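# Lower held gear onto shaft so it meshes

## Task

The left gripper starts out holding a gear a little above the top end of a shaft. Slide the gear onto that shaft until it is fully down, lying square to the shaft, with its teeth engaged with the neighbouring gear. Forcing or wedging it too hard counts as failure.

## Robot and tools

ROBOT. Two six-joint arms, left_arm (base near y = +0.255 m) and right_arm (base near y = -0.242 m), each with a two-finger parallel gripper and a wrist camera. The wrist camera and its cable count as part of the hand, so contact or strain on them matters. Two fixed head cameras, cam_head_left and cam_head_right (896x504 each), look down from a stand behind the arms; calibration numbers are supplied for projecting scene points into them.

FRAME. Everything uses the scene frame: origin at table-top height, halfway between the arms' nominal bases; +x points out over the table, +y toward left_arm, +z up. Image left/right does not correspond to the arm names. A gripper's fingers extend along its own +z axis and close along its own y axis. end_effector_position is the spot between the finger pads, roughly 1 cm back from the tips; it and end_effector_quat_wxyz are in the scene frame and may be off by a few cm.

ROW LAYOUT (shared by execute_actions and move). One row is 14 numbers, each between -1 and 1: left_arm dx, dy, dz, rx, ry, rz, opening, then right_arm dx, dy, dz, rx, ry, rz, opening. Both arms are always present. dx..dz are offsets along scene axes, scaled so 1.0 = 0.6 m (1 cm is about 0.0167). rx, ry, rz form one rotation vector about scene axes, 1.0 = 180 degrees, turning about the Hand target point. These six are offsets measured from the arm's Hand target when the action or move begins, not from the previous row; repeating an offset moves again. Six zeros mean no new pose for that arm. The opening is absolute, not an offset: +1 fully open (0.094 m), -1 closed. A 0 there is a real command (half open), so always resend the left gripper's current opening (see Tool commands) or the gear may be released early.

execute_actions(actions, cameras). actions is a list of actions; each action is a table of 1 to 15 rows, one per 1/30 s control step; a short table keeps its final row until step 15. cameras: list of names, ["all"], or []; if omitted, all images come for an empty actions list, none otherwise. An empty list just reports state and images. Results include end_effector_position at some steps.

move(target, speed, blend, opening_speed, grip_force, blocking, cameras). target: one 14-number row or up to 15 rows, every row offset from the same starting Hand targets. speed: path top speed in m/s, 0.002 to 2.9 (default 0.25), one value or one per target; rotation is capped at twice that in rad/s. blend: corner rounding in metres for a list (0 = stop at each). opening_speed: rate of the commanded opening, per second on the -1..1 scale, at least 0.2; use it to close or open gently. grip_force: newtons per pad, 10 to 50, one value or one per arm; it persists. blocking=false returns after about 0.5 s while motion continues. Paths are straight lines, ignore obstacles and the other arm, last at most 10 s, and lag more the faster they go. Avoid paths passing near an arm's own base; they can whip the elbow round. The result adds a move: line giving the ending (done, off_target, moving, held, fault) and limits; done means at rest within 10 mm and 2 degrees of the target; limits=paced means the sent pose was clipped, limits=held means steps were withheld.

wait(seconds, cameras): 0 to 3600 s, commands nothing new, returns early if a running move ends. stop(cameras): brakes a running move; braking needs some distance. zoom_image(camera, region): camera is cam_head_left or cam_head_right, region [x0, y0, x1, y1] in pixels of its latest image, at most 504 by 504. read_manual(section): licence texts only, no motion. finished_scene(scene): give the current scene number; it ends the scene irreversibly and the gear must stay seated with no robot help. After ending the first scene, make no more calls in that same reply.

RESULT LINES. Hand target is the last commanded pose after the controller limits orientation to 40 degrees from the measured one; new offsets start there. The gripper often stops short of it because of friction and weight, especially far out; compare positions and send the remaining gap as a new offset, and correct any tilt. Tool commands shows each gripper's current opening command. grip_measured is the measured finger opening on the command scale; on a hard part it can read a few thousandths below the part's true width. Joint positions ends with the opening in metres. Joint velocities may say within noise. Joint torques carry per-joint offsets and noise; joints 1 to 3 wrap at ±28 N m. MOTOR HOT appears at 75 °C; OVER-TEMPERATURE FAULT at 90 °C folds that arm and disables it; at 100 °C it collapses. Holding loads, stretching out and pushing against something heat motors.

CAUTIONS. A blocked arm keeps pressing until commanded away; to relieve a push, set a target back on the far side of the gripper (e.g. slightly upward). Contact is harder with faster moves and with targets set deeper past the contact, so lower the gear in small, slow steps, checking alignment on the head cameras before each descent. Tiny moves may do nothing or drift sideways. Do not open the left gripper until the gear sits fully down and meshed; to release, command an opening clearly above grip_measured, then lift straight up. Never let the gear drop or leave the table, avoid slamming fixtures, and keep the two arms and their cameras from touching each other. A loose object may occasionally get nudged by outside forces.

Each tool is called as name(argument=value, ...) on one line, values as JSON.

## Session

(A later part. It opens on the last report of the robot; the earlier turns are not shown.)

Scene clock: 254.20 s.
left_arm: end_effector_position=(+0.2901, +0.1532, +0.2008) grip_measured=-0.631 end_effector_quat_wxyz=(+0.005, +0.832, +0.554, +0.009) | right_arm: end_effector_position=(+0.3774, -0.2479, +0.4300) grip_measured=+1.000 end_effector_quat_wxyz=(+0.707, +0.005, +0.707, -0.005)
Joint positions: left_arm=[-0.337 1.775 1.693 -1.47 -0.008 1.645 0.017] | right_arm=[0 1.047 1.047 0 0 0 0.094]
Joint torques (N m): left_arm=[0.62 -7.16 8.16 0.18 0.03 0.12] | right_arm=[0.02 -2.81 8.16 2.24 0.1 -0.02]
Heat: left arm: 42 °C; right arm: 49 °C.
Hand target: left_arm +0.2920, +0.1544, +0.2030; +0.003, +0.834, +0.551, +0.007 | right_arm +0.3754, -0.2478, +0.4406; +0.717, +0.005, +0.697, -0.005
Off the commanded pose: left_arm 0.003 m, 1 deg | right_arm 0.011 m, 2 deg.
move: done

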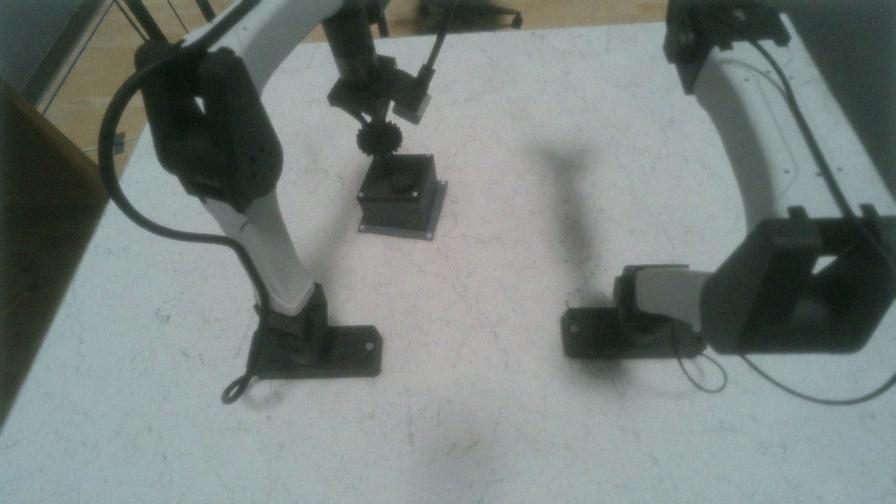

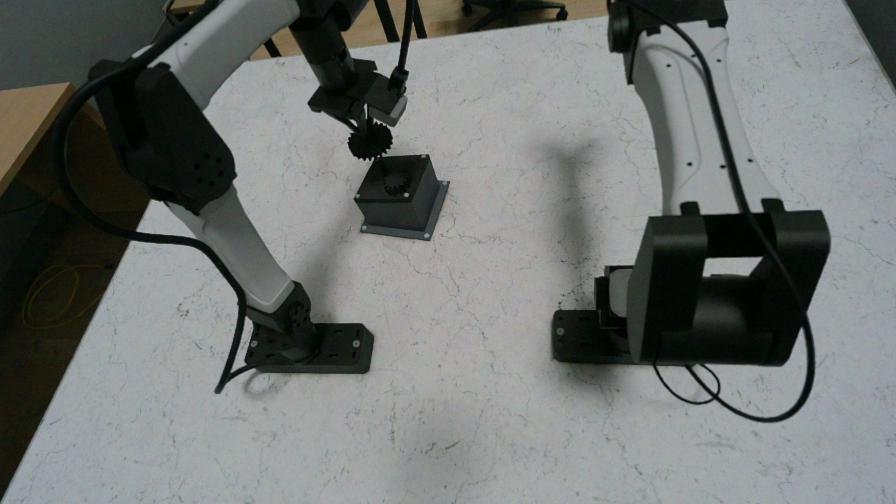

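zoom_image(camera="cam_head_right", region=[376, 155, 416, 195])

Scaled by 12.600.

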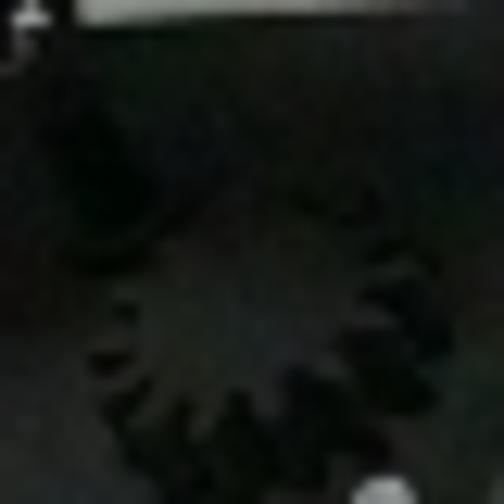

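move(target=[[-0.02,-0.013,-0.035,0,0,-0.021,-1,0,0,0,0,0,0,1],[-0.01,-0.0128,-0.075,0,0,-0.021,-1,0,0,0,0,0,0,1],[-0.0083,-0.0118,-0.1,0,0,-0.021,-1,0,0,0,0,0,0,1]], speed=[0.15,0.08,0.03])

move(target=[[-0.005,0,0.04,0,0,0.042,-1,0,0,0,0,0,0,1],[-0.001,0,0.025,0,0,0.042,-1,0,0,0,0,0,0,1],[0,0,0,0,0,0.042,-1,0,0,0,0,0,0,1]], speed=[0.1,0.08,0.03])

move(target=[[-0.005,0,0.04,0,0,0.021,-1,0,0,0,0,0,0,1],[-0.001,0,0.025,0,0,0.021,-1,0,0,0,0,0,0,1],[0,0,0,0,0,0.021,-1,0,0,0,0,0,0,1]], speed=[0.1,0.08,0.03])

Scene clock: 262.90 s.
left_arm: end_effector_position=(+0.2814, +0.1482, +0.1510) grip_measured=-0.631 end_effector_quat_wxyz=(-0.003, +0.850, +0.527, +0.002) | right_arm: end_effector_position=(+0.3774, -0.2479, +0.4300) grip_measured=+1.000 end_effector_quat_wxyz=(+0.707, +0.005, +0.707, -0.005)
Joint positions: left_arm=[-0.359 1.759 1.475 -1.29 -0.007 1.688 0.017] | right_arm=[0 1.047 1.047 0 0 0 0.094]
Joint torques (N m): left_arm=[0.4 -7.38 3.93 0.79 0.02 0.1] | right_arm=[0.01 -2.82 8.13 2.23 0.1 -0.03]
Heat: left arm: 42 °C; right arm: 50 °C.
Hand target: left_arm +0.2871, +0.1473, +0.1431; +0.004, +0.852, +0.523, +0.007 | right_arm +0.3754, -0.2478, +0.4406; +0.717, +0.005, +0.697, -0.005
Off the commanded pose: left_arm 0.010 m, 1 deg | right_arm 0.011 m, 2 deg.
move: done

Scene clock: 265.13 s.
left_arm: end_effector_position=(+0.2813, +0.1483, +0.1511) grip_measured=-0.631 end_effector_quat_wxyz=(-0.003, +0.817, +0.576, +0.002) | right_arm: end_effector_position=(+0.3774, -0.2479, +0.4300) grip_measured=+1.000 end_effector_quat_wxyz=(+0.707, +0.005, +0.707, -0.005)
Joint positions: left_arm=[-0.359 1.758 1.475 -1.29 -0.007 1.57 0.017] | right_arm=[0 1.047 1.047 0 0 0 0.094]
Joint torques (N m): left_arm=[0.35 -7.38 4.12 0.76 0.01 -0.06] | right_arm=[0.01 -2.81 8.16 2.23 0.1 -0.02]
Heat: left arm: 42 °C; right arm: 50 °C.
Hand target: left_arm +0.2870, +0.1473, +0.1431; +0.003, +0.816, +0.578, +0.008 | right_arm +0.3754, -0.2478, +0.4406; +0.717, +0.005, +0.697, -0.005
Off the commanded pose: left_arm 0.010 m, 1 deg | right_arm 0.011 m, 2 deg.
move: done

Scene clock: 267.07 s.
left_arm: end_effector_position=(+0.2813, +0.1483, +0.1512) grip_measured=-0.631 end_effector_quat_wxyz=(-0.003, +0.798, +0.603, +0.002) | right_arm: end_effector_position=(+0.3774, -0.2479, +0.4300) grip_measured=+1.000 end_effector_quat_wxyz=(+0.707, +0.005, +0.707, -0.005)
Joint positions: left_arm=[-0.359 1.758 1.475 -1.29 -0.007 1.503 0.017] | right_arm=[0 1.047 1.047 0 0 0 0.094]
Joint torques (N m): left_arm=[0.28 -7.24 4.1 0.77 0.01 -0.06] | right_arm=[0.02 -2.8 8.13 2.23 0.09 -0.03]
Heat: left arm: 42 °C; right arm: 50 °C.
Hand target: left_arm +0.2870, +0.1473, +0.1431; +0.003, +0.796, +0.605, +0.008 | right_arm +0.3754, -0.2478, +0.4406; +0.717, +0.005, +0.697, -0.005
Off the commanded pose: left_arm 0.010 m, 1 deg | right_arm 0.011 m, 2 deg.
move: done

move(target=[0.01,-0.002,0,0,0,0,-1,0,0,0,0,0,0,1], speed=0.02)

move(target=[0.002,0,-0.001,0,0,0,-1,0,0,0,0,0,0,1], speed=0.015)

move(target=[0.002,0,-0.001,0,0,0,-1,0,0,0,0,0,0,1], speed=0.015)

move(target=[0.002,0,-0.001,0,0,0,-1,0,0,0,0,0,0,1], speed=0.015)

Scene clock: 268.57 s.
left_arm: end_effector_position=(+0.2814, +0.1487, +0.1512) grip_measured=-0.631 end_effector_quat_wxyz=(-0.003, +0.797, +0.603, +0.002) | right_arm: end_effector_position=(+0.3774, -0.2479, +0.4300) grip_measured=+1.000 end_effector_quat_wxyz=(+0.707, +0.005, +0.707, -0.005)
Joint positions: left_arm=[-0.358 1.758 1.475 -1.29 -0.007 1.503 0.017] | right_arm=[0 1.047 1.047 0 0 0 0.094]
Joint torques (N m): left_arm=[0.49 -5.37 6.6 0.74 -0.01 -0.02] | right_arm=[0.01 -2.8 8.13 2.23 0.09 -0.02]
Heat: left arm: 42 °C; right arm: 50 °C.
Hand target: left_arm +0.2930, +0.1461, +0.1431; +0.003, +0.796, +0.605, +0.008 | right_arm +0.3754, -0.2478, +0.4406; +0.717, +0.005, +0.697, -0.005
Off the commanded pose: left_arm 0.014 m, 1 deg | right_arm 0.011 m, 2 deg.
move: off_target (left_arm)

Scene clock: 269.07 s.
left_arm: end_effector_position=(+0.2822, +0.1489, +0.1509) grip_measured=-0.631 end_effector_quat_wxyz=(-0.003, +0.797, +0.604, +0.002) | right_arm: end_effector_position=(+0.3774, -0.2479, +0.4300) grip_measured=+1.000 end_effector_quat_wxyz=(+0.707, +0.005, +0.707, -0.005)
Joint positions: left_arm=[-0.357 1.761 1.478 -1.29 -0.007 1.503 0.017] | right_arm=[0 1.047 1.047 0 0 0 0.094]
Joint torques (N m): left_arm=[0.38 -5.23 6.65 0.74 -0.01 -0.01] | right_arm=[0.02 -2.82 8.16 2.23 0.1 -0.03]
Heat: left arm: 42 °C; right arm: 50 °C.
Hand target: left_arm +0.2942, +0.1461, +0.1425; +0.003, +0.796, +0.605, +0.008 | right_arm +0.3754, -0.2478, +0.4406; +0.717, +0.005, +0.697, -0.005
Off the commanded pose: left_arm 0.015 m, 1 deg | right_arm 0.011 m, 2 deg.
move: off_target (left_arm)

Scene clock: 269.57 s.
left_arm: end_effector_position=(+0.2832, +0.1486, +0.1508) grip_measured=-0.631 end_effector_quat_wxyz=(-0.003, +0.797, +0.604, +0.002) | right_arm: end_effector_position=(+0.3774, -0.2479, +0.4300) grip_measured=+1.000 end_effector_quat_wxyz=(+0.707, +0.005, +0.707, -0.005)
Joint positions: left_arm=[-0.357 1.765 1.481 -1.29 -0.007 1.503 0.017] | right_arm=[0 1.047 1.047 0 0 0 0.094]
Joint torques (N m): left_arm=[0.51 -5.23 6.56 0.76 -0.01 -0.01] | right_arm=[0.03 -2.82 8.12 2.24 0.1 -0.03]
Heat: left arm: 42 °C; right arm: 50 °C.
Hand target: left_arm +0.2954, +0.1461, +0.1419; +0.003, +0.796, +0.605, +0.008 | right_arm +0.3754, -0.2478, +0.4406; +0.717, +0.005, +0.697, -0.005
Off the commanded pose: left_arm 0.015 m, 1 deg | right_arm 0.011 m, 2 deg.
move: off_target (left_arm)

Scene clock: 270.07 s.
left_arm: end_effector_position=(+0.2843, +0.1489, +0.1505) grip_measured=-0.631 end_effector_quat_wxyz=(-0.003, +0.796, +0.605, +0.002) | right_arm: end_effector_position=(+0.3774, -0.2479, +0.4300) grip_measured=+1.000 end_effector_quat_wxyz=(+0.707, +0.005, +0.707, -0.005)
Joint positions: left_arm=[-0.354 1.769 1.485 -1.29 -0.007 1.503 0.017] | right_arm=[0 1.047 1.047 0 0 0 0.094]
Joint torques (N m): left_arm=[0.39 -5.2 6.46 0.78 0 0] | right_arm=[0.05 -2.82 8.13 2.23 0.09 -0.03]
Heat: left arm: 42 °C; right arm: 50 °C.
Hand target: left_arm +0.2966, +0.1460, +0.1412; +0.003, +0.796, +0.605, +0.008 | right_arm +0.3754, -0.2478, +0.4406; +0.717, +0.005, +0.697, -0.005
Off the commanded pose: left_arm 0.016 m, 1 deg | right_arm 0.011 m, 2 deg.
move: off_target (left_arm)

move(target=[[-0.02,0.01,0.06,0,0,-0.036,-1,0,0,0,0,0,0,1],[-0.0065,0.0105,0.03,0,0,-0.036,-1,0,0,0,0,0,0,1],[-0.0035,0.0117,0.002,0,0,-0.036,-1,0,0,0,0,0,0,1]], speed=[0.12,0.08,0.03])

move(target=[[-0.008,-0.008,0,0,0,0.012,-1,0,0,0,0,0,0,1],[-0.01,-0.01,0,0,0,-0.012,-1,0,0,0,0,0,0,1],[-0.012,-0.012,0,0,0,0.012,-1,0,0,0,0,0,0,1]], speed=0.03, blend=0.003)

move(target=[[-0.002,-0.002,0,0,0,-0.024,-1,0,0,0,0,0,0,1],[-0.004,-0.004,0,0,0,0,-1,0,0,0,0,0,0,1],[-0.006,-0.006,0,0,0,-0.024,-1,0,0,0,0,0,0,1]], speed=0.03, blend=0.003)

Scene clock: 275.30 s.
left_arm: end_effector_position=(+0.2905, +0.1527, +0.1500) grip_measured=-0.631 end_effector_quat_wxyz=(+0.004, +0.827, +0.562, +0.008) | right_arm: end_effector_position=(+0.3774, -0.2479, +0.4300) grip_measured=+1.000 end_effector_quat_wxyz=(+0.707, +0.005, +0.707, -0.005)
Joint positions: left_arm=[-0.338 1.769 1.483 -1.269 -0.007 1.625 0.017] | right_arm=[0 1.047 1.047 0 0 0 0.094]
Joint torques (N m): left_arm=[0.58 -6.56 5.24 0.59 0.02 0.1] | right_arm=[-0.01 -2.82 8.16 2.23 0.09 -0.02]
Heat: left arm: 43 °C; right arm: 50 °C.
Hand target: left_arm +0.2945, +0.1531, +0.1425; +0.003, +0.829, +0.559, +0.008 | right_arm +0.3754, -0.2478, +0.4406; +0.717, +0.005, +0.697, -0.005
Off the commanded pose: left_arm 0.009 m, 0 deg | right_arm 0.011 m, 2 deg.
move: done

Scene clock: 278.90 s.
left_arm: end_effector_position=(+0.2897, +0.1486, +0.1500) grip_measured=-0.631 end_effector_quat_wxyz=(+0.008, +0.818, +0.576, +0.010) | right_arm: end_effector_position=(+0.3774, -0.2479, +0.4300) grip_measured=+1.000 end_effector_quat_wxyz=(+0.707, +0.005, +0.707, -0.005)
Joint positions: left_arm=[-0.35 1.764 1.476 -1.26 -0.007 1.58 0.017] | right_arm=[0 1.047 1.047 0 0 0 0.094]
Joint torques (N m): left_arm=[-0.69 -7.61 3.99 0.56 0.01 -0.08] | right_arm=[0.01 -2.8 8.12 2.23 0.1 -0.03]
Heat: left arm: 42 °C; right arm: 50 °C.
Hand target: left_arm +0.2873, +0.1460, +0.1424; +0.003, +0.818, +0.574, +0.007 | right_arm +0.3754, -0.2478, +0.4406; +0.717, +0.005, +0.697, -0.005
Off the commanded pose: left_arm 0.008 m, 1 deg | right_arm 0.011 m, 2 deg.
move: done

Scene clock: 283.13 s.
left_arm: end_effector_position=(+0.2899, +0.1441, +0.1509) grip_measured=-0.631 end_effector_quat_wxyz=(+0.013, +0.832, +0.554, +0.014) | right_arm: end_effector_position=(+0.3774, -0.2479, +0.4300) grip_measured=+1.000 end_effector_quat_wxyz=(+0.707, +0.005, +0.707, -0.005)
Joint positions: left_arm=[-0.363 1.756 1.47 -1.247 -0.007 1.619 0.017] | right_arm=[0 1.047 1.047 0 0 0 0.094]
Joint torques (N m): left_arm=[-0.79 -7.66 3.74 0.5 0.01 0.11] | right_arm=[0.05 -2.8 8.13 2.23 0.1 -0.03]
Heat: left arm: 42 °C; right arm: 50 °C.
Hand target: left_arm +0.2837, +0.1423, +0.1425; +0.003, +0.840, +0.543, +0.007 | right_arm +0.3754, -0.2478, +0.4406; +0.717, +0.005, +0.697, -0.005
Off the commanded pose: left_arm 0.011 m, 2 deg | right_arm 0.011 m, 2 deg.
move: off_target (left_arm)

move(target=[[-0.02,0.02,0.06,0,0,0.02,-1,0,0,0,0,0,0,1],[0.009,0.028,0.03,0,0,0.02,-1,0,0,0,0,0,0,1],[0.012,0.03,0.002,0,0,0.02,-1,0,0,0,0,0,0,1]], speed=[0.12,0.08,0.03])

move(target=[0,0.008,-0.001,0,0,0,-1,0,0,0,0,0,0,1], speed=0.02)

move(target=[0,0.008,-0.001,0,0,0,-1,0,0,0,0,0,0,1], speed=0.02)

move(target=[0,0.008,-0.001,0,0,0,-1,0,0,0,0,0,0,1], speed=0.02, cameras=["all"])

zoom_image(camera="cam_head_right", region=[345, 130, 425, 210])

Scene clock: 290.13 s.
left_arm: end_effector_position=(+0.2872, +0.1598, +0.1493) grip_measured=-0.631 end_effector_quat_wxyz=(+0.003, +0.820, +0.573, +0.007) | right_arm: end_effector_position=(+0.3774, -0.2479, +0.4300) grip_measured=+1.000 end_effector_quat_wxyz=(+0.707, +0.005, +0.707, -0.005)
Joint positions: left_arm=[-0.32 1.751 1.459 -1.265 -0.008 1.617 0.017] | right_arm=[0 1.047 1.047 0 0 0 0.094]
Joint torques (N m): left_arm=[0.61 -6.97 5.53 0.56 0.03 0.11] | right_arm=[0.01 -2.82 8.13 2.23 0.1 -0.04]
Heat: left arm: 42 °C; right arm: 50 °C.
Hand target: left_arm +0.2909, +0.1603, +0.1437; +0.003, +0.822, +0.569, +0.008 | right_arm +0.3754, -0.2478, +0.4406; +0.717, +0.005, +0.697, -0.005
Off the commanded pose: left_arm 0.007 m, 0 deg | right_arm 0.011 m, 2 deg.
move: done

Scene clock: 290.83 s.
left_arm: end_effector_position=(+0.2881, +0.1642, +0.1486) grip_measured=-0.631 end_effector_quat_wxyz=(+0.002, +0.820, +0.573, +0.007) | right_arm: end_effector_position=(+0.3774, -0.2479, +0.4300) grip_measured=+1.000 end_effector_quat_wxyz=(+0.707, +0.005, +0.707, -0.005)
Joint positions: left_arm=[-0.306 1.751 1.456 -1.264 -0.008 1.631 0.017] | right_arm=[0 1.047 1.047 0 0 0 0.094]
Joint torques (N m): left_arm=[0.59 -7.25 4.98 0.59 0.02 0.12] | right_arm=[0.02 -2.8 8.16 2.23 0.1 -0.02]
Heat: left arm: 42 °C; right arm: 50 °C.
Hand target: left_arm +0.2910, +0.1650, +0.1432; +0.003, +0.822, +0.569, +0.008 | right_arm +0.3754, -0.2478, +0.4406; +0.717, +0.005, +0.697, -0.005
Off the commanded pose: left_arm 0.006 m, 1 deg | right_arm 0.011 m, 2 deg.
move: done

Scene clock: 291.53 s.
left_arm: end_effector_position=(+0.2885, +0.1679, +0.1477) grip_measured=-0.631 end_effector_quat_wxyz=(+0.003, +0.820, +0.573, +0.004) | right_arm: end_effector_position=(+0.3774, -0.2479, +0.4300) grip_measured=+1.000 end_effector_quat_wxyz=(+0.707, +0.005, +0.707, -0.005)
Joint positions: left_arm=[-0.292 1.751 1.452 -1.263 -0.002 1.645 0.017] | right_arm=[0 1.047 1.047 0 0 0 0.094]
Joint torques (N m): left_arm=[0.62 -7.72 4.62 0.59 -0.03 0.1] | right_arm=[0.03 -2.82 8.13 2.23 0.1 -0.03]
Heat: left arm: 42 °C; right arm: 50 °C.
Hand target: left_arm +0.2909, +0.1699, +0.1425; +0.003, +0.822, +0.569, +0.008 | right_arm +0.3754, -0.2478, +0.4406; +0.717, +0.005, +0.697, -0.005
Off the commanded pose: left_arm 0.006 m, 1 deg | right_arm 0.011 m, 2 deg.
move: done

Scene clock: 292.23 s.
left_arm: end_effector_position=(+0.2890, +0.1714, +0.1467) grip_measured=-0.631 end_effector_quat_wxyz=(+0.005, +0.819, +0.573, +0.001) | right_arm: end_effector_position=(+0.3774, -0.2479, +0.4300) grip_measured=+1.000 end_effector_quat_wxyz=(+0.707, +0.005, +0.707, -0.005)
Joint positions: left_arm=[-0.277 1.751 1.449 -1.26 0.005 1.659 0.017] | right_arm=[0 1.047 1.047 0 0 0 0.094]
Joint torques (N m): left_arm=[0.59 -8.09 4.26 0.59 -0.1 0.13] | right_arm=[0.02 -2.81 8.13 2.23 0.09 -0.02]
Heat: left arm: 42 °C; right arm: 50 °C.
Hand target: left_arm +0.2909, +0.1747, +0.1419; +0.003, +0.822, +0.569, +0.008 | right_arm +0.3754, -0.2478, +0.4406; +0.717, +0.005, +0.697, -0.005
Off the commanded pose: left_arm 0.006 m, 1 deg | right_arm 0.011 m, 2 deg.
move: done

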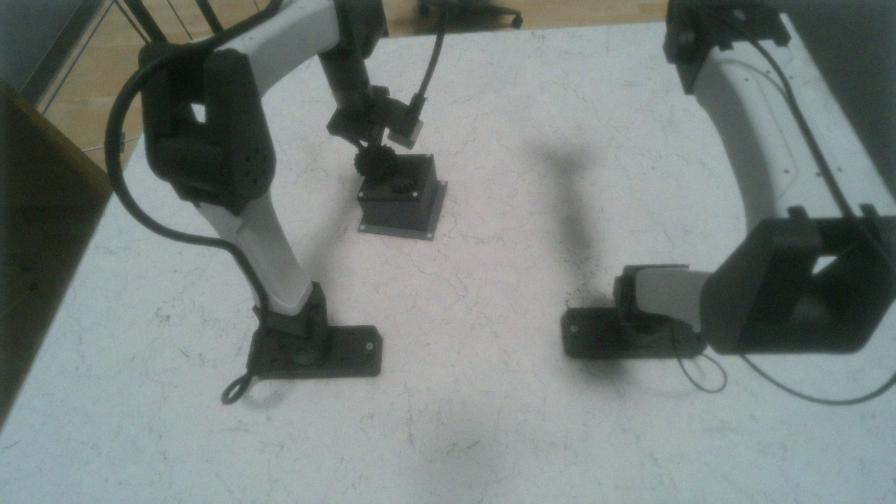

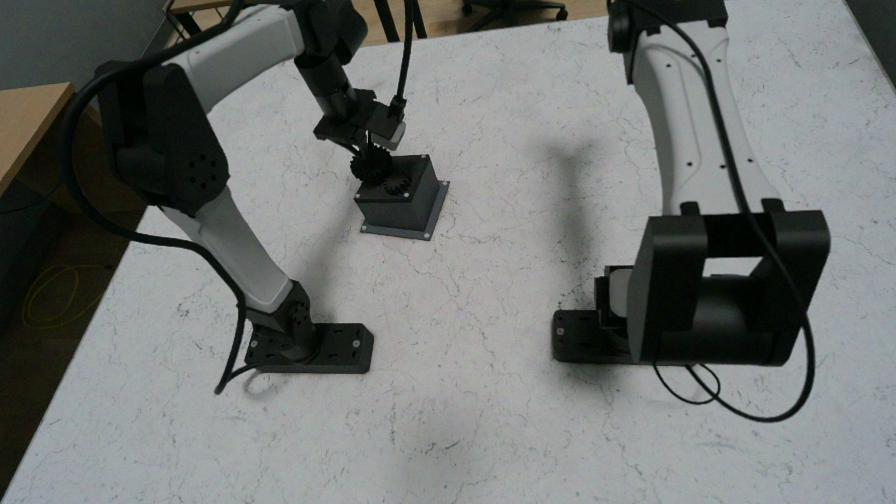

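Scaled by 6.300.

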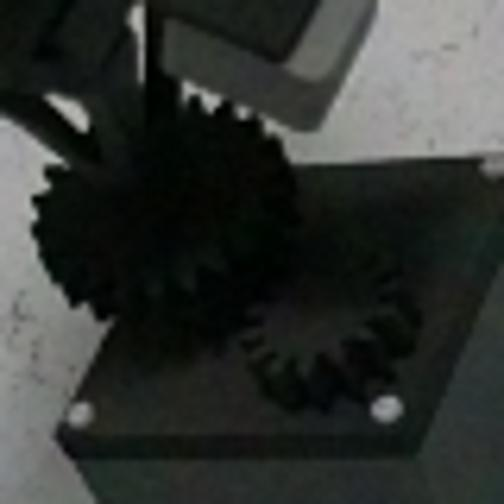

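move(target=[[-0.02,-0.03,0.08,0.0617,-0.0252,0,-1,0,0,0,0,0,0,1],[-0.002,-0.04,0.03,0.0617,-0.0252,0,-1,0,0,0,0,0,0,1]], speed=[0.12,0.08], cameras=["all"])

zoom_image(camera="cam_head_right", region=[346, 118, 410, 182])

zoom_image(camera="cam_head_left", region=[354, 118, 418, 182])

Scene clock: 298.03 s.
left_arm: end_effector_position=(+0.2863, +0.1525, +0.1631) grip_measured=-0.631 end_effector_quat_wxyz=(-0.054, +0.818, +0.566, +0.089) | right_arm: end_effector_position=(+0.3774, -0.2479, +0.4300) grip_measured=+1.000 end_effector_quat_wxyz=(+0.707, +0.005, +0.707, -0.005)
Joint positions: left_arm=[-0.449 1.762 1.512 -1.323 -0.208 1.497 0.017] | right_arm=[0 1.047 1.047 0 0 0 0.094]
Joint torques (N m): left_arm=[-0.34 -7.25 5.83 0.47 -0.22 -0.08] | right_arm=[0.01 -2.81 8.1 2.23 0.09 -0.02]
Heat: left arm: 42 °C; right arm: 50 °C.
Hand target: left_arm +0.2897, +0.1507, +0.1599; -0.054, +0.818, +0.565, +0.095 | right_arm +0.3754, -0.2478, +0.4406; +0.717, +0.005, +0.697, -0.005
Off the commanded pose: left_arm 0.005 m, 1 deg | right_arm 0.011 m, 2 deg.
move: done

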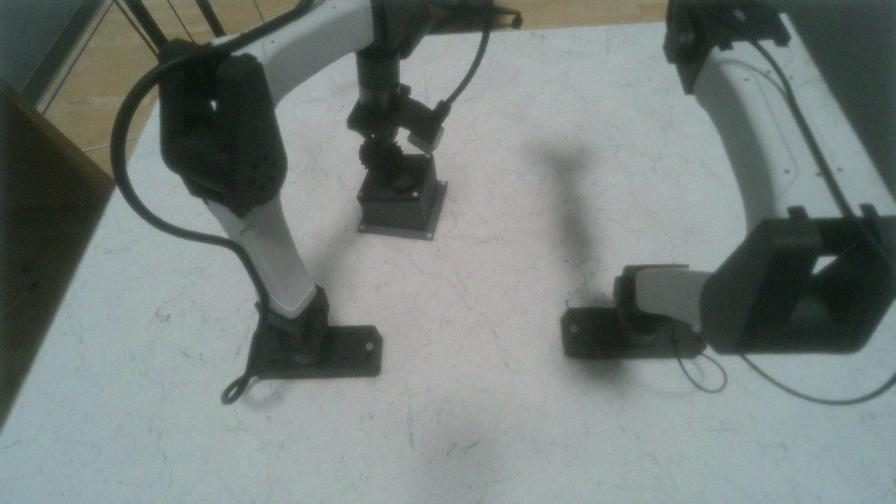

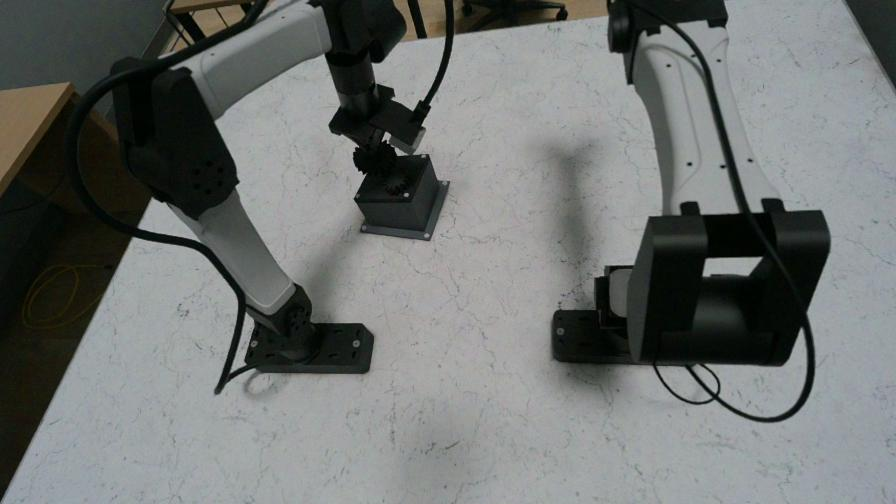

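Scaled by 7.875.

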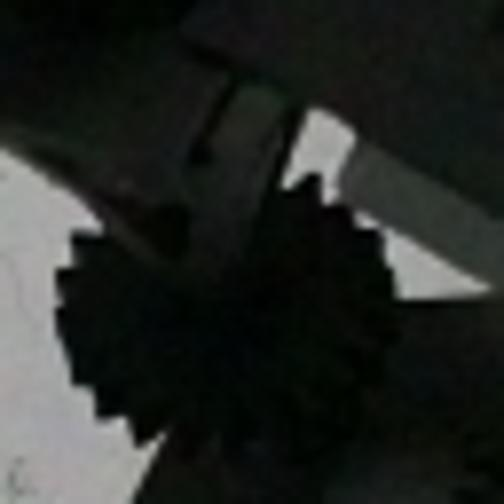

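Scaled by 7.875.

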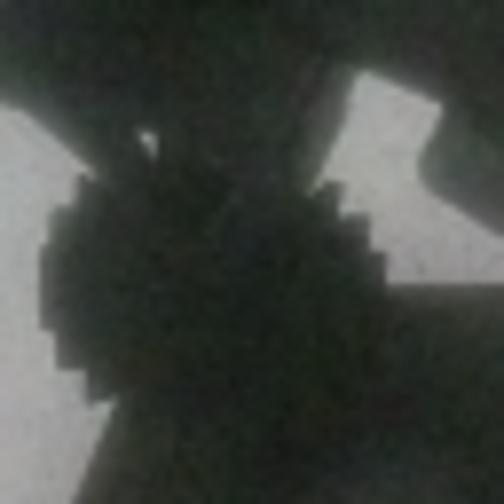

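move(target=[0,0,-0.03,0,0,0,-1,0,0,0,0,0,0,1], speed=0.03)

move(target=[0,0.008,-0.001,0,0,0,-1,0,0,0,0,0,0,1], speed=0.02)

move(target=[0,0.006,-0.001,0,0,0,-1,0,0,0,0,0,0,1], speed=0.02)

Scene clock: 299.63 s.
left_arm: end_effector_position=(+0.2862, +0.1544, +0.1478) grip_measured=-0.631 end_effector_quat_wxyz=(-0.056, +0.817, +0.566, +0.093) | right_arm: end_effector_position=(+0.3774, -0.2479, +0.4300) grip_measured=+1.000 end_effector_quat_wxyz=(+0.707, +0.005, +0.707, -0.005)
Joint positions: left_arm=[-0.449 1.762 1.45 -1.261 -0.217 1.497 0.017] | right_arm=[0 1.047 1.047 0 0 0 0.094]
Joint torques (N m): left_arm=[-0.35 -6.87 5.5 0.55 -0.13 -0.08] | right_arm=[0.01 -2.81 8.12 2.23 0.09 -0.02]
Heat: left arm: 42 °C; right arm: 50 °C.
Hand target: left_arm +0.2897, +0.1507, +0.1419; -0.054, +0.818, +0.565, +0.095 | right_arm +0.3754, -0.2478, +0.4406; +0.717, +0.005, +0.697, -0.005
Off the commanded pose: left_arm 0.008 m, 0 deg | right_arm 0.011 m, 2 deg.
move: done

Scene clock: 300.30 s.
left_arm: end_effector_position=(+0.2866, +0.1551, +0.1474) grip_measured=-0.631 end_effector_quat_wxyz=(-0.057, +0.817, +0.565, +0.095) | right_arm: end_effector_position=(+0.3774, -0.2479, +0.4300) grip_measured=+1.000 end_effector_quat_wxyz=(+0.707, +0.005, +0.707, -0.005)
Joint positions: left_arm=[-0.449 1.762 1.447 -1.259 -0.222 1.497 0.017] | right_arm=[0 1.047 1.047 0 0 0 0.094]
Joint torques (N m): left_arm=[0.73 -7.57 4.6 0.62 -0.1 0.06] | right_arm=[0.03 -2.8 8.16 2.23 0.09 -0.03]
Heat: left arm: 42 °C; right arm: 50 °C.
Hand target: left_arm +0.2897, +0.1555, +0.1413; -0.054, +0.818, +0.565, +0.095 | right_arm +0.3754, -0.2478, +0.4406; +0.717, +0.005, +0.697, -0.005
Off the commanded pose: left_arm 0.007 m, 0 deg | right_arm 0.011 m, 2 deg.
move: done

Scene clock: 300.83 s.
left_arm: end_effector_position=(+0.2868, +0.1562, +0.1473) grip_measured=-0.631 end_effector_quat_wxyz=(-0.056, +0.818, +0.565, +0.095) | right_arm: end_effector_position=(+0.3774, -0.2479, +0.4300) grip_measured=+1.000 end_effector_quat_wxyz=(+0.707, +0.005, +0.707, -0.005)
Joint positions: left_arm=[-0.445 1.758 1.443 -1.254 -0.22 1.503 0.017] | right_arm=[0 1.047 1.047 0 0 0 0.094]
Joint torques (N m): left_arm=[1.2 -7.75 4.16 0.63 -0.11 0.11] | right_arm=[0.02 -2.82 8.13 2.24 0.09 -0.02]
Heat: left arm: 42 °C; right arm: 50 °C.
Hand target: left_arm +0.2897, +0.1591, +0.1407; -0.054, +0.818, +0.565, +0.095 | right_arm +0.3754, -0.2478, +0.4406; +0.717, +0.005, +0.697, -0.005
Off the commanded pose: left_arm 0.008 m, 0 deg | right_arm 0.011 m, 2 deg.
move: done

move(target=[0,-0.008,-0.008,0,0,0,-1,0,0,0,0,0,0,1], speed=0.02)

move(target=[0,-0.005,0,0,0,0,-1,0,0,0,0,0,0,1], speed=0.02)

Scene clock: 302.10 s.
left_arm: end_effector_position=(+0.2868, +0.1560, +0.1471) grip_measured=-0.631 end_effector_quat_wxyz=(-0.055, +0.818, +0.565, +0.095) | right_arm: end_effector_position=(+0.3774, -0.2479, +0.4300) grip_measured=+1.000 end_effector_quat_wxyz=(+0.707, +0.005, +0.707, -0.005)
Joint positions: left_arm=[-0.445 1.758 1.442 -1.253 -0.22 1.503 0.017] | right_arm=[0 1.047 1.047 0 0 0 0.094]
Joint torques (N m): left_arm=[0.17 -6.86 3.48 0.78 -0.1 -0.04] | right_arm=[0.03 -2.81 8.12 2.23 0.1 -0.03]
Heat: left arm: 42 °C; right arm: 50 °C.
Hand target: left_arm +0.2897, +0.1542, +0.1359; -0.054, +0.818, +0.565, +0.095 | right_arm +0.3754, -0.2478, +0.4406; +0.717, +0.005, +0.697, -0.005
Off the commanded pose: left_arm 0.012 m, 0 deg | right_arm 0.011 m, 2 deg.
move: off_target (left_arm)

Scene clock: 302.60 s.
left_arm: end_effector_position=(+0.2867, +0.1553, +0.1472) grip_measured=-0.631 end_effector_quat_wxyz=(-0.056, +0.818, +0.564, +0.097) | right_arm: end_effector_position=(+0.3774, -0.2479, +0.4300) grip_measured=+1.000 end_effector_quat_wxyz=(+0.707, +0.005, +0.707, -0.005)
Joint positions: left_arm=[-0.45 1.758 1.442 -1.253 -0.225 1.501 0.017] | right_arm=[0 1.047 1.047 0 0 0 0.094]
Joint torques (N m): left_arm=[-0.18 -6.43 4.12 0.74 -0.06 -0.1] | right_arm=[0.05 -2.82 8.13 2.23 0.09 -0.02]
Heat: left arm: 42 °C; right arm: 50 °C.
Hand target: left_arm +0.2898, +0.1513, +0.1360; -0.054, +0.818, +0.565, +0.095 | right_arm +0.3754, -0.2478, +0.4406; +0.717, +0.005, +0.697, -0.005
Off the commanded pose: left_arm 0.012 m, 0 deg | right_arm 0.011 m, 2 deg.
move: off_target (left_arm)

move(target=[[-0.01,-0.008,0.06,0,0,0,-1,0,0,0,0,0,0,1],[0.004,-0.008,0.03,0,0,0,-1,0,0,0,0,0,0,1],[0.006,-0.006,0.012,0,0,0,-1,0,0,0,0,0,0,1]], speed=[0.12,0.06,0.03])

move(target=[0,0,-0.006,0,0,0,-1,0,0,0,0,0,0,1], speed=0.02, cameras=["all"])

zoom_image(camera="cam_head_right", region=[350, 135, 420, 205])

zoom_image(camera="cam_head_left", region=[350, 135, 420, 205])

Scene clock: 311.77 s.
left_arm: end_effector_position=(+0.2895, +0.1486, +0.1544) grip_measured=-0.631 end_effector_quat_wxyz=(-0.056, +0.816, +0.566, +0.098) | right_arm: end_effector_position=(+0.3774, -0.2479, +0.4300) grip_measured=+1.000 end_effector_quat_wxyz=(+0.707, +0.005, +0.707, -0.005)
Joint positions: left_arm=[-0.465 1.779 1.495 -1.289 -0.226 1.479 0.017] | right_arm=[0 1.047 1.047 0 0 0 0.094]
Joint torques (N m): left_arm=[0.57 -7.01 3.74 0.74 -0.05 0.11] | right_arm=[0.01 -2.8 8.14 2.23 0.09 -0.03]
Heat: left arm: 42 °C; right arm: 50 °C.
Hand target: left_arm +0.2933, +0.1477, +0.1431; -0.054, +0.818, +0.565, +0.095 | right_arm +0.3754, -0.2478, +0.4406; +0.717, +0.005, +0.697, -0.005
Off the commanded pose: left_arm 0.012 m, 0 deg | right_arm 0.011 m, 2 deg.
move: off_target (left_arm)

Scene clock: 312.30 s.
left_arm: end_effector_position=(+0.2896, +0.1486, +0.1544) grip_measured=-0.631 end_effector_quat_wxyz=(-0.054, +0.816, +0.566, +0.099) | right_arm: end_effector_position=(+0.3774, -0.2479, +0.4300) grip_measured=+1.000 end_effector_quat_wxyz=(+0.707, +0.005, +0.707, -0.005)
Joint positions: left_arm=[-0.465 1.773 1.487 -1.281 -0.226 1.479 0.017] | right_arm=[0 1.047 1.047 0 0 0 0.094]
Joint torques (N m): left_arm=[0.7 -6.35 3.15 0.81 -0.07 0.06] | right_arm=[0.02 -2.81 8.16 2.23 0.09 -0.02]
Heat: left arm: 42 °C; right arm: 50 °C.
Hand target: left_arm +0.2933, +0.1477, +0.1395; -0.054, +0.818, +0.565, +0.095 | right_arm +0.3754, -0.2478, +0.4406; +0.717, +0.005, +0.697, -0.005
Off the commanded pose: left_arm 0.015 m, 1 deg | right_arm 0.011 m, 2 deg.
move: off_target (left_arm)

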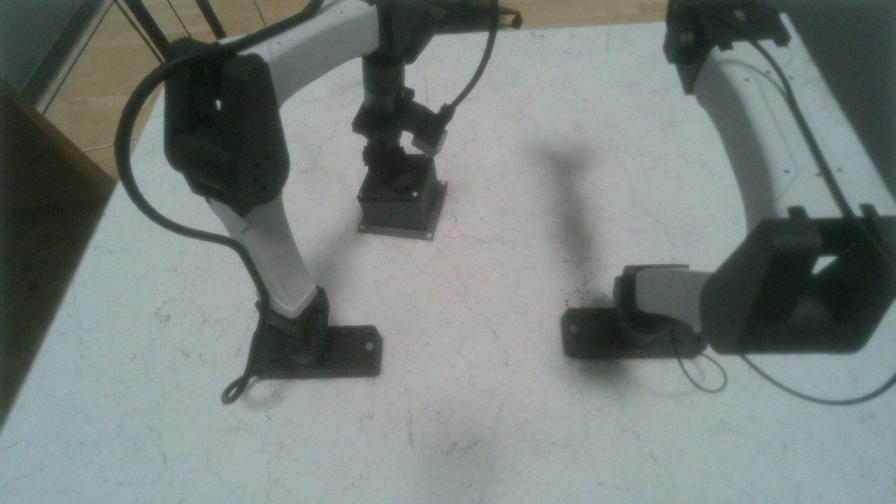

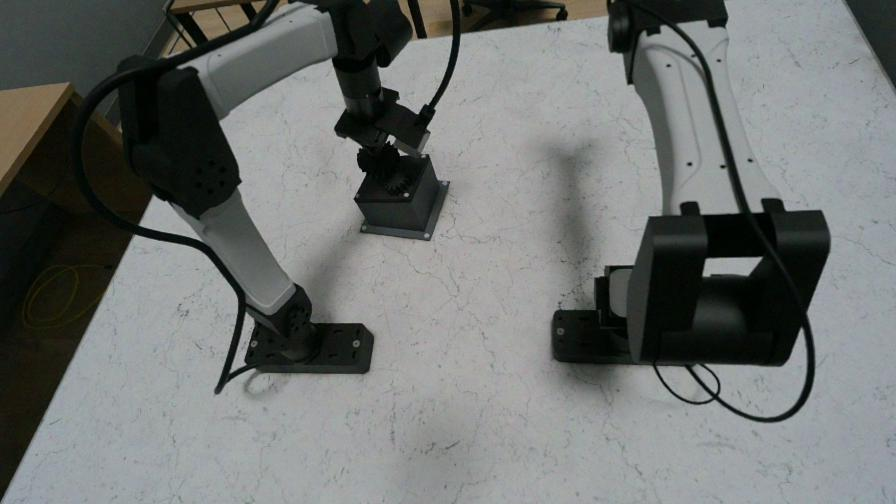

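Scaled by 7.200.

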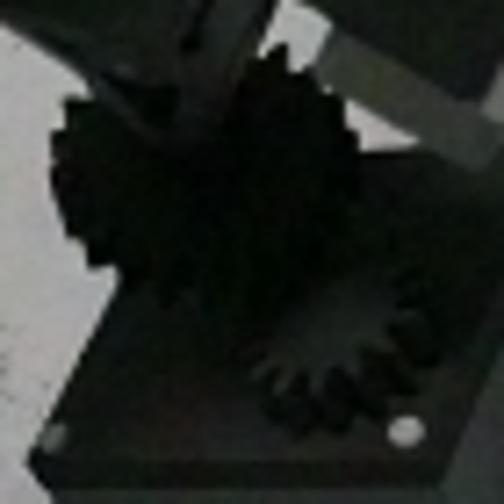

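Scaled by 7.200.

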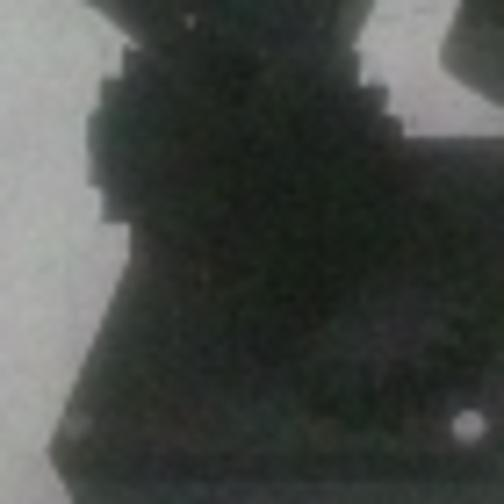

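move(target=[-0.02,-0.003,0.07,-0.0617,0.0252,0,-1,0,0,0,0,0,0,1], speed=0.15)

move(target=[[0.019,0.001,-0.04,0,0,-0.065,-1,0,0,0,0,0,0,1],[0.02,0.002,-0.066,0,0,-0.065,-1,0,0,0,0,0,0,1]], speed=[0.12,0.03])

move(target=[0,0.004,-0.001,0,0,0,-1,0,0,0,0,0,0,1], speed=0.015)

move(target=[0,0.004,0,0,0,0,-1,0,0,0,0,0,0,1], speed=0.015)

Scene clock: 317.50 s.
left_arm: end_effector_position=(+0.2801, +0.1470, +0.1686) grip_measured=-0.631 end_effector_quat_wxyz=(-0.013, +0.820, +0.573, +0.004) | right_arm: end_effector_position=(+0.3774, -0.2479, +0.4300) grip_measured=+1.000 end_effector_quat_wxyz=(+0.707, +0.005, +0.707, -0.005)
Joint positions: left_arm=[-0.373 1.769 1.556 -1.375 -0.022 1.565 0.017] | right_arm=[0 1.047 1.047 0 0 0 0.094]
Joint torques (N m): left_arm=[0.61 -10.14 8.38 0.14 0.14 0.13] | right_arm=[0.01 -2.81 8.13 2.23 0.1 -0.02]
Heat: left arm: 42 °C; right arm: 50 °C.
Hand target: left_arm +0.2813, +0.1458, +0.1815; +0.003, +0.822, +0.569, +0.008 | right_arm +0.3754, -0.2478, +0.4406; +0.717, +0.005, +0.697, -0.005
Off the commanded pose: left_arm 0.013 m, 2 deg | right_arm 0.011 m, 2 deg.
move: off_target (left_arm)

Scene clock: 319.70 s.
left_arm: end_effector_position=(+0.2881, +0.1496, +0.1505) grip_measured=-0.631 end_effector_quat_wxyz=(-0.003, +0.874, +0.487, +0.007) | right_arm: end_effector_position=(+0.3774, -0.2479, +0.4300) grip_measured=+1.000 end_effector_quat_wxyz=(+0.707, +0.005, +0.707, -0.005)
Joint positions: left_arm=[-0.352 1.774 1.491 -1.282 -0.014 1.788 0.017] | right_arm=[0 1.047 1.047 0 0 0 0.094]
Joint torques (N m): left_arm=[0.36 -7.1 4.56 0.73 0.13 0.09] | right_arm=[0.02 -2.81 8.16 2.23 0.1 -0.03]
Heat: left arm: 42 °C; right arm: 50 °C.
Hand target: left_arm +0.2934, +0.1470, +0.1419; +0.004, +0.876, +0.482, +0.007 | right_arm +0.3754, -0.2478, +0.4406; +0.717, +0.005, +0.697, -0.005
Off the commanded pose: left_arm 0.010 m, 1 deg | right_arm 0.011 m, 2 deg.
move: done

Scene clock: 320.23 s.
left_arm: end_effector_position=(+0.2883, +0.1503, +0.1500) grip_measured=-0.631 end_effector_quat_wxyz=(-0.001, +0.874, +0.486, +0.005) | right_arm: end_effector_position=(+0.3774, -0.2479, +0.4300) grip_measured=+1.000 end_effector_quat_wxyz=(+0.707, +0.005, +0.707, -0.005)
Joint positions: left_arm=[-0.347 1.774 1.489 -1.281 -0.008 1.794 0.017] | right_arm=[0 1.047 1.047 0 0 0 0.094]
Joint torques (N m): left_arm=[0.51 -7.19 4.16 0.73 0.04 0.11] | right_arm=[0.03 -2.81 8.14 2.23 0.09 -0.03]
Heat: left arm: 42 °C; right arm: 50 °C.
Hand target: left_arm +0.2933, +0.1494, +0.1412; +0.004, +0.876, +0.482, +0.007 | right_arm +0.3754, -0.2478, +0.4406; +0.717, +0.005, +0.697, -0.005
Off the commanded pose: left_arm 0.010 m, 1 deg | right_arm 0.011 m, 2 deg.
move: done

Scene clock: 320.73 s.
left_arm: end_effector_position=(+0.2884, +0.1514, +0.1496) grip_measured=-0.631 end_effector_quat_wxyz=(+0.001, +0.874, +0.487, +0.002) | right_arm: end_effector_position=(+0.3774, -0.2479, +0.4300) grip_measured=+1.000 end_effector_quat_wxyz=(+0.707, +0.005, +0.707, -0.005)
Joint positions: left_arm=[-0.34 1.774 1.487 -1.28 -0.001 1.8 0.017] | right_arm=[0 1.047 1.047 0 0 0 0.094]
Joint torques (N m): left_arm=[0.5 -7.43 4.04 0.73 -0.03 0.1] | right_arm=[0.02 -2.82 8.16 2.23 0.1 -0.02]
Heat: left arm: 42 °C; right arm: 50 °C.
Hand target: left_arm +0.2933, +0.1520, +0.1413; +0.004, +0.876, +0.482, +0.007 | right_arm +0.3754, -0.2478, +0.4406; +0.717, +0.005, +0.697, -0.005
Off the commanded pose: left_arm 0.010 m, 1 deg | right_arm 0.011 m, 2 deg.
move: done

move(target=[-0.001,-0.002,0.006,0,0,0,-1,0,0,0,0,0,0,1], speed=0.02)

move(target=[0,0,0,0,0,0,-0.58,0,0,0,0,0,0,1], opening_speed=0.2, cameras=["all"])

zoom_image(camera="cam_head_right", region=[350, 135, 420, 205])

zoom_image(camera="cam_head_left", region=[350, 135, 420, 205])

Scene clock: 322.67 s.
left_arm: end_effector_position=(+0.2885, +0.1514, +0.1496) grip_measured=-0.631 end_effector_quat_wxyz=(+0.001, +0.874, +0.486, +0.002) | right_arm: end_effector_position=(+0.3774, -0.2479, +0.4300) grip_measured=+1.000 end_effector_quat_wxyz=(+0.707, +0.005, +0.707, -0.005)
Joint positions: left_arm=[-0.34 1.774 1.487 -1.28 -0.001 1.801 0.017] | right_arm=[0 1.047 1.047 0 0 0 0.094]
Joint torques (N m): left_arm=[0.14 -7.6 5.18 0.6 -0.03 0.07] | right_arm=[0.02 -2.81 8.13 2.23 0.09 -0.03]
Heat: left arm: 41 °C; right arm: 50 °C.
Hand target: left_arm +0.2928, +0.1508, +0.1449; +0.004, +0.876, +0.483, +0.007 | right_arm +0.3754, -0.2478, +0.4406; +0.717, +0.005, +0.697, -0.005
Off the commanded pose: left_arm 0.006 m, 1 deg | right_arm 0.011 m, 2 deg.
move: done

Scene clock: 325.17 s.
left_arm: end_effector_position=(+0.2893, +0.1512, +0.1481) grip_measured=-0.583 end_effector_quat_wxyz=(+0.003, +0.874, +0.486, +0.003) | right_arm: end_effector_position=(+0.3774, -0.2479, +0.4300) grip_measured=+1.000 end_effector_quat_wxyz=(+0.707, +0.005, +0.707, -0.005)
Joint positions: left_arm=[-0.34 1.774 1.481 -1.27 -0.001 1.801 0.02] | right_arm=[0 1.047 1.047 0 0 0 0.094]
Joint torques (N m): left_arm=[0.16 -7.57 5.75 0.51 -0.02 0.05] | right_arm=[0.01 -2.84 8.14 2.22 0.1 -0.03]
Heat: left arm: 41 °C; right arm: 50 °C.
Hand target: left_arm +0.2928, +0.1508, +0.1449; +0.004, +0.876, +0.483, +0.007 | right_arm +0.3754, -0.2478, +0.4406; +0.717, +0.005, +0.697, -0.005
Off the commanded pose: left_arm 0.005 m, 1 deg | right_arm 0.011 m, 2 deg.
move: done

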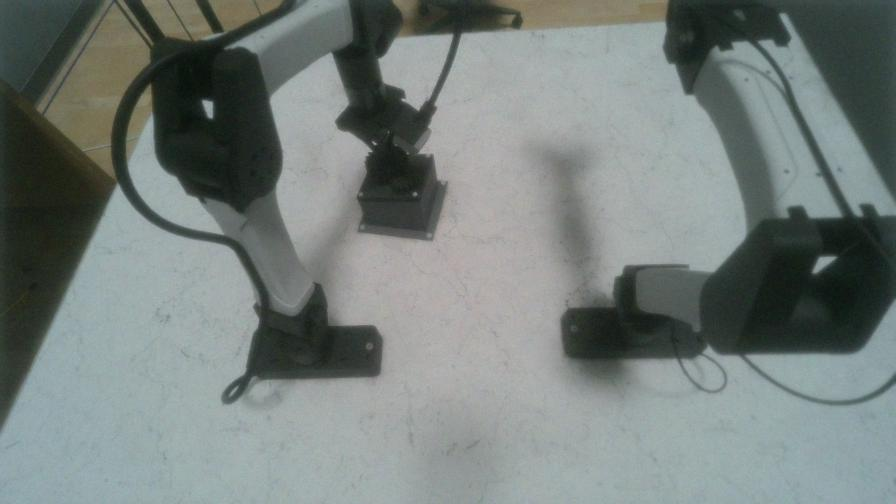

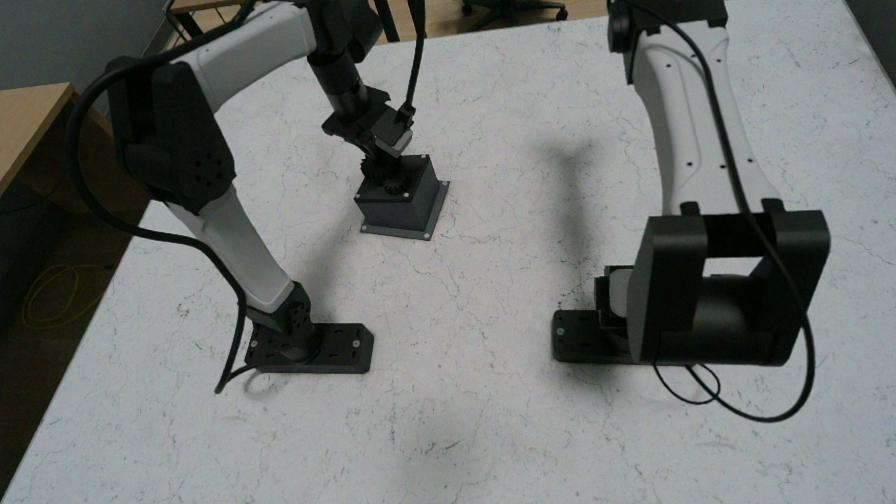

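Scaled by 7.200.

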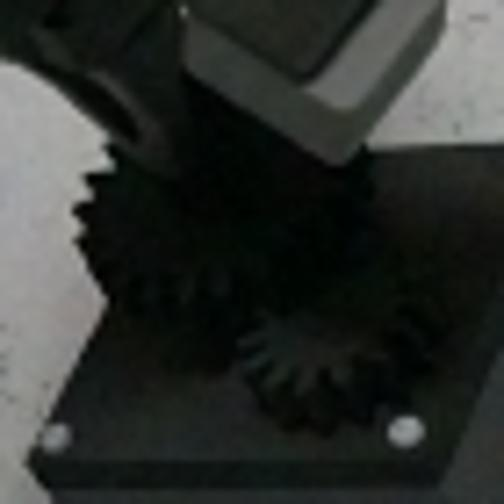

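Scaled by 7.200.

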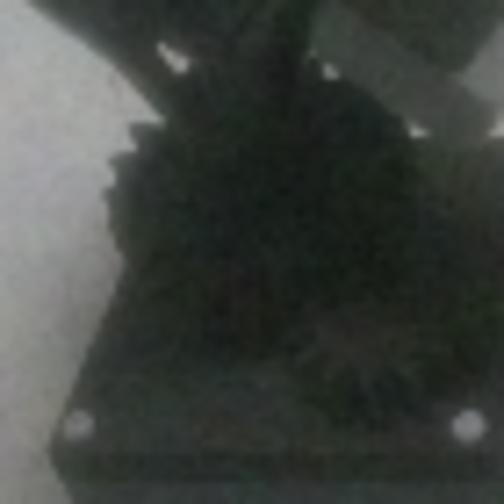

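move(target=[[0.006,0,0,0,0,0.01,-0.58,0,0,0,0,0,0,1],[0,0.006,0,0,0,-0.01,-0.58,0,0,0,0,0,0,1],[-0.006,0,0,0,0,0.01,-0.58,0,0,0,0,0,0,1],[0,-0.006,0,0,0,-0.01,-0.58,0,0,0,0,0,0,1],[-0.008,-0.006,0,0,0,0.01,-0.58,0,0,0,0,0,0,1],[-0.013,-0.006,0,0,0,-0.01,-0.58,0,0,0,0,0,0,1],[-0.006,-0.013,0,0,0,0.01,-0.58,0,0,0,0,0,0,1],[0,0,0,0,0,0,-0.58,0,0,0,0,0,0,1]], speed=0.03, blend=0.002, cameras=["all"])

zoom_image(camera="cam_head_right", region=[350, 135, 420, 205])

zoom_image(camera="cam_head_left", region=[350, 135, 420, 205])

Scene clock: 334.10 s.
left_arm: end_effector_position=(+0.2861, +0.1505, +0.1402) grip_measured=-0.583 end_effector_quat_wxyz=(-0.003, +0.874, +0.487, -0.002) | right_arm: end_effector_position=(+0.3774, -0.2479, +0.4300) grip_measured=+1.000 end_effector_quat_wxyz=(+0.707, +0.005, +0.707, -0.005)
Joint positions: left_arm=[-0.345 1.78 1.457 -1.255 -0.002 1.795 0.02] | right_arm=[0 1.047 1.047 0 0 0 0.094]
Joint torques (N m): left_arm=[0.59 -8.18 7.91 0.34 -0.03 0.11] | right_arm=[-0.01 -2.8 8.13 2.23 0.1 -0.03]
Heat: left arm: 42 °C; right arm: 50 °C.
Hand target: left_arm +0.2927, +0.1507, +0.1449; +0.004, +0.876, +0.482, +0.007 | right_arm +0.3754, -0.2478, +0.4406; +0.717, +0.005, +0.697, -0.005
Off the commanded pose: left_arm 0.008 m, 1 deg | right_arm 0.011 m, 2 deg.
move: done

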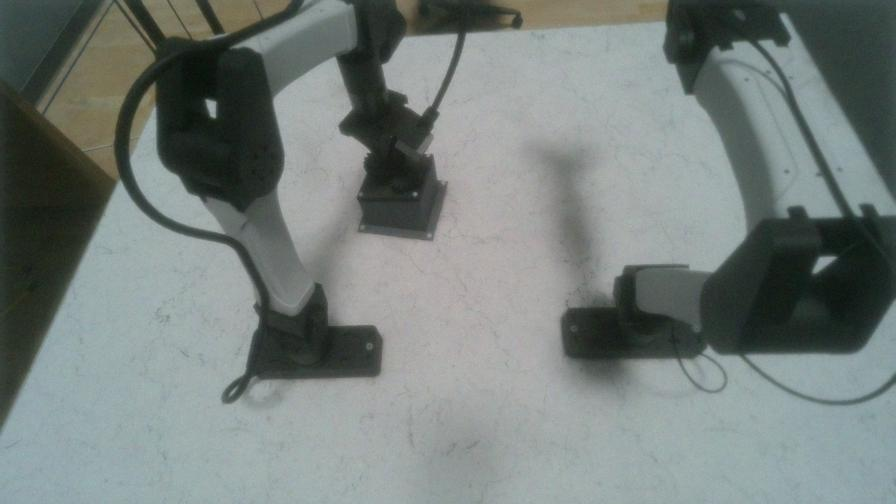

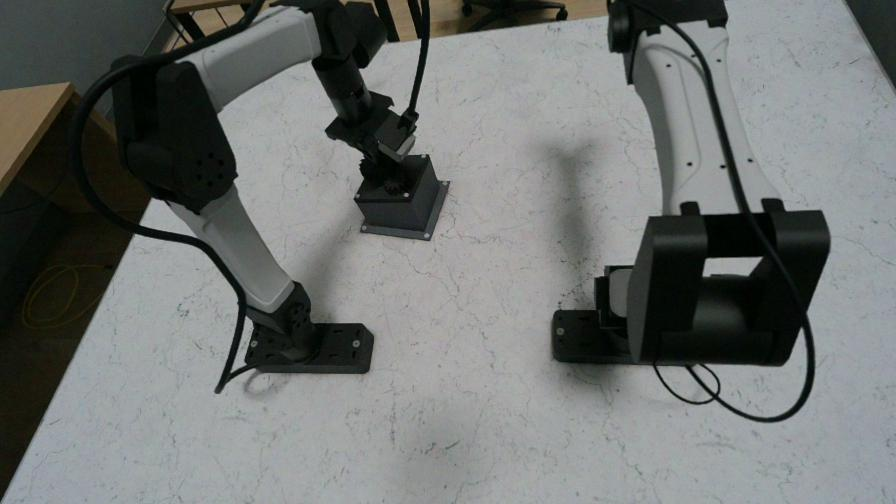

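Scaled by 7.200.

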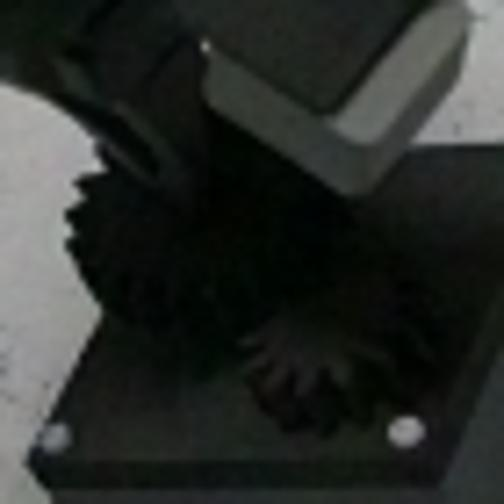

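Scaled by 7.200.

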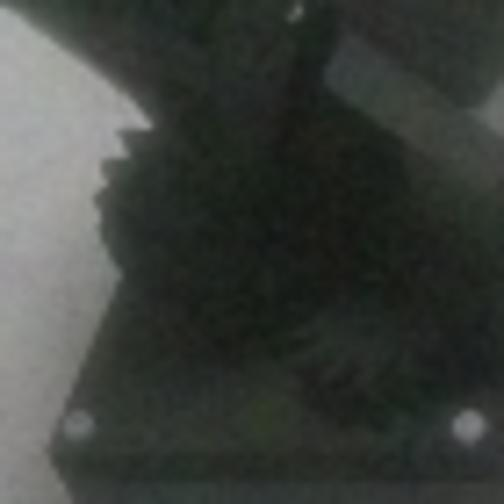

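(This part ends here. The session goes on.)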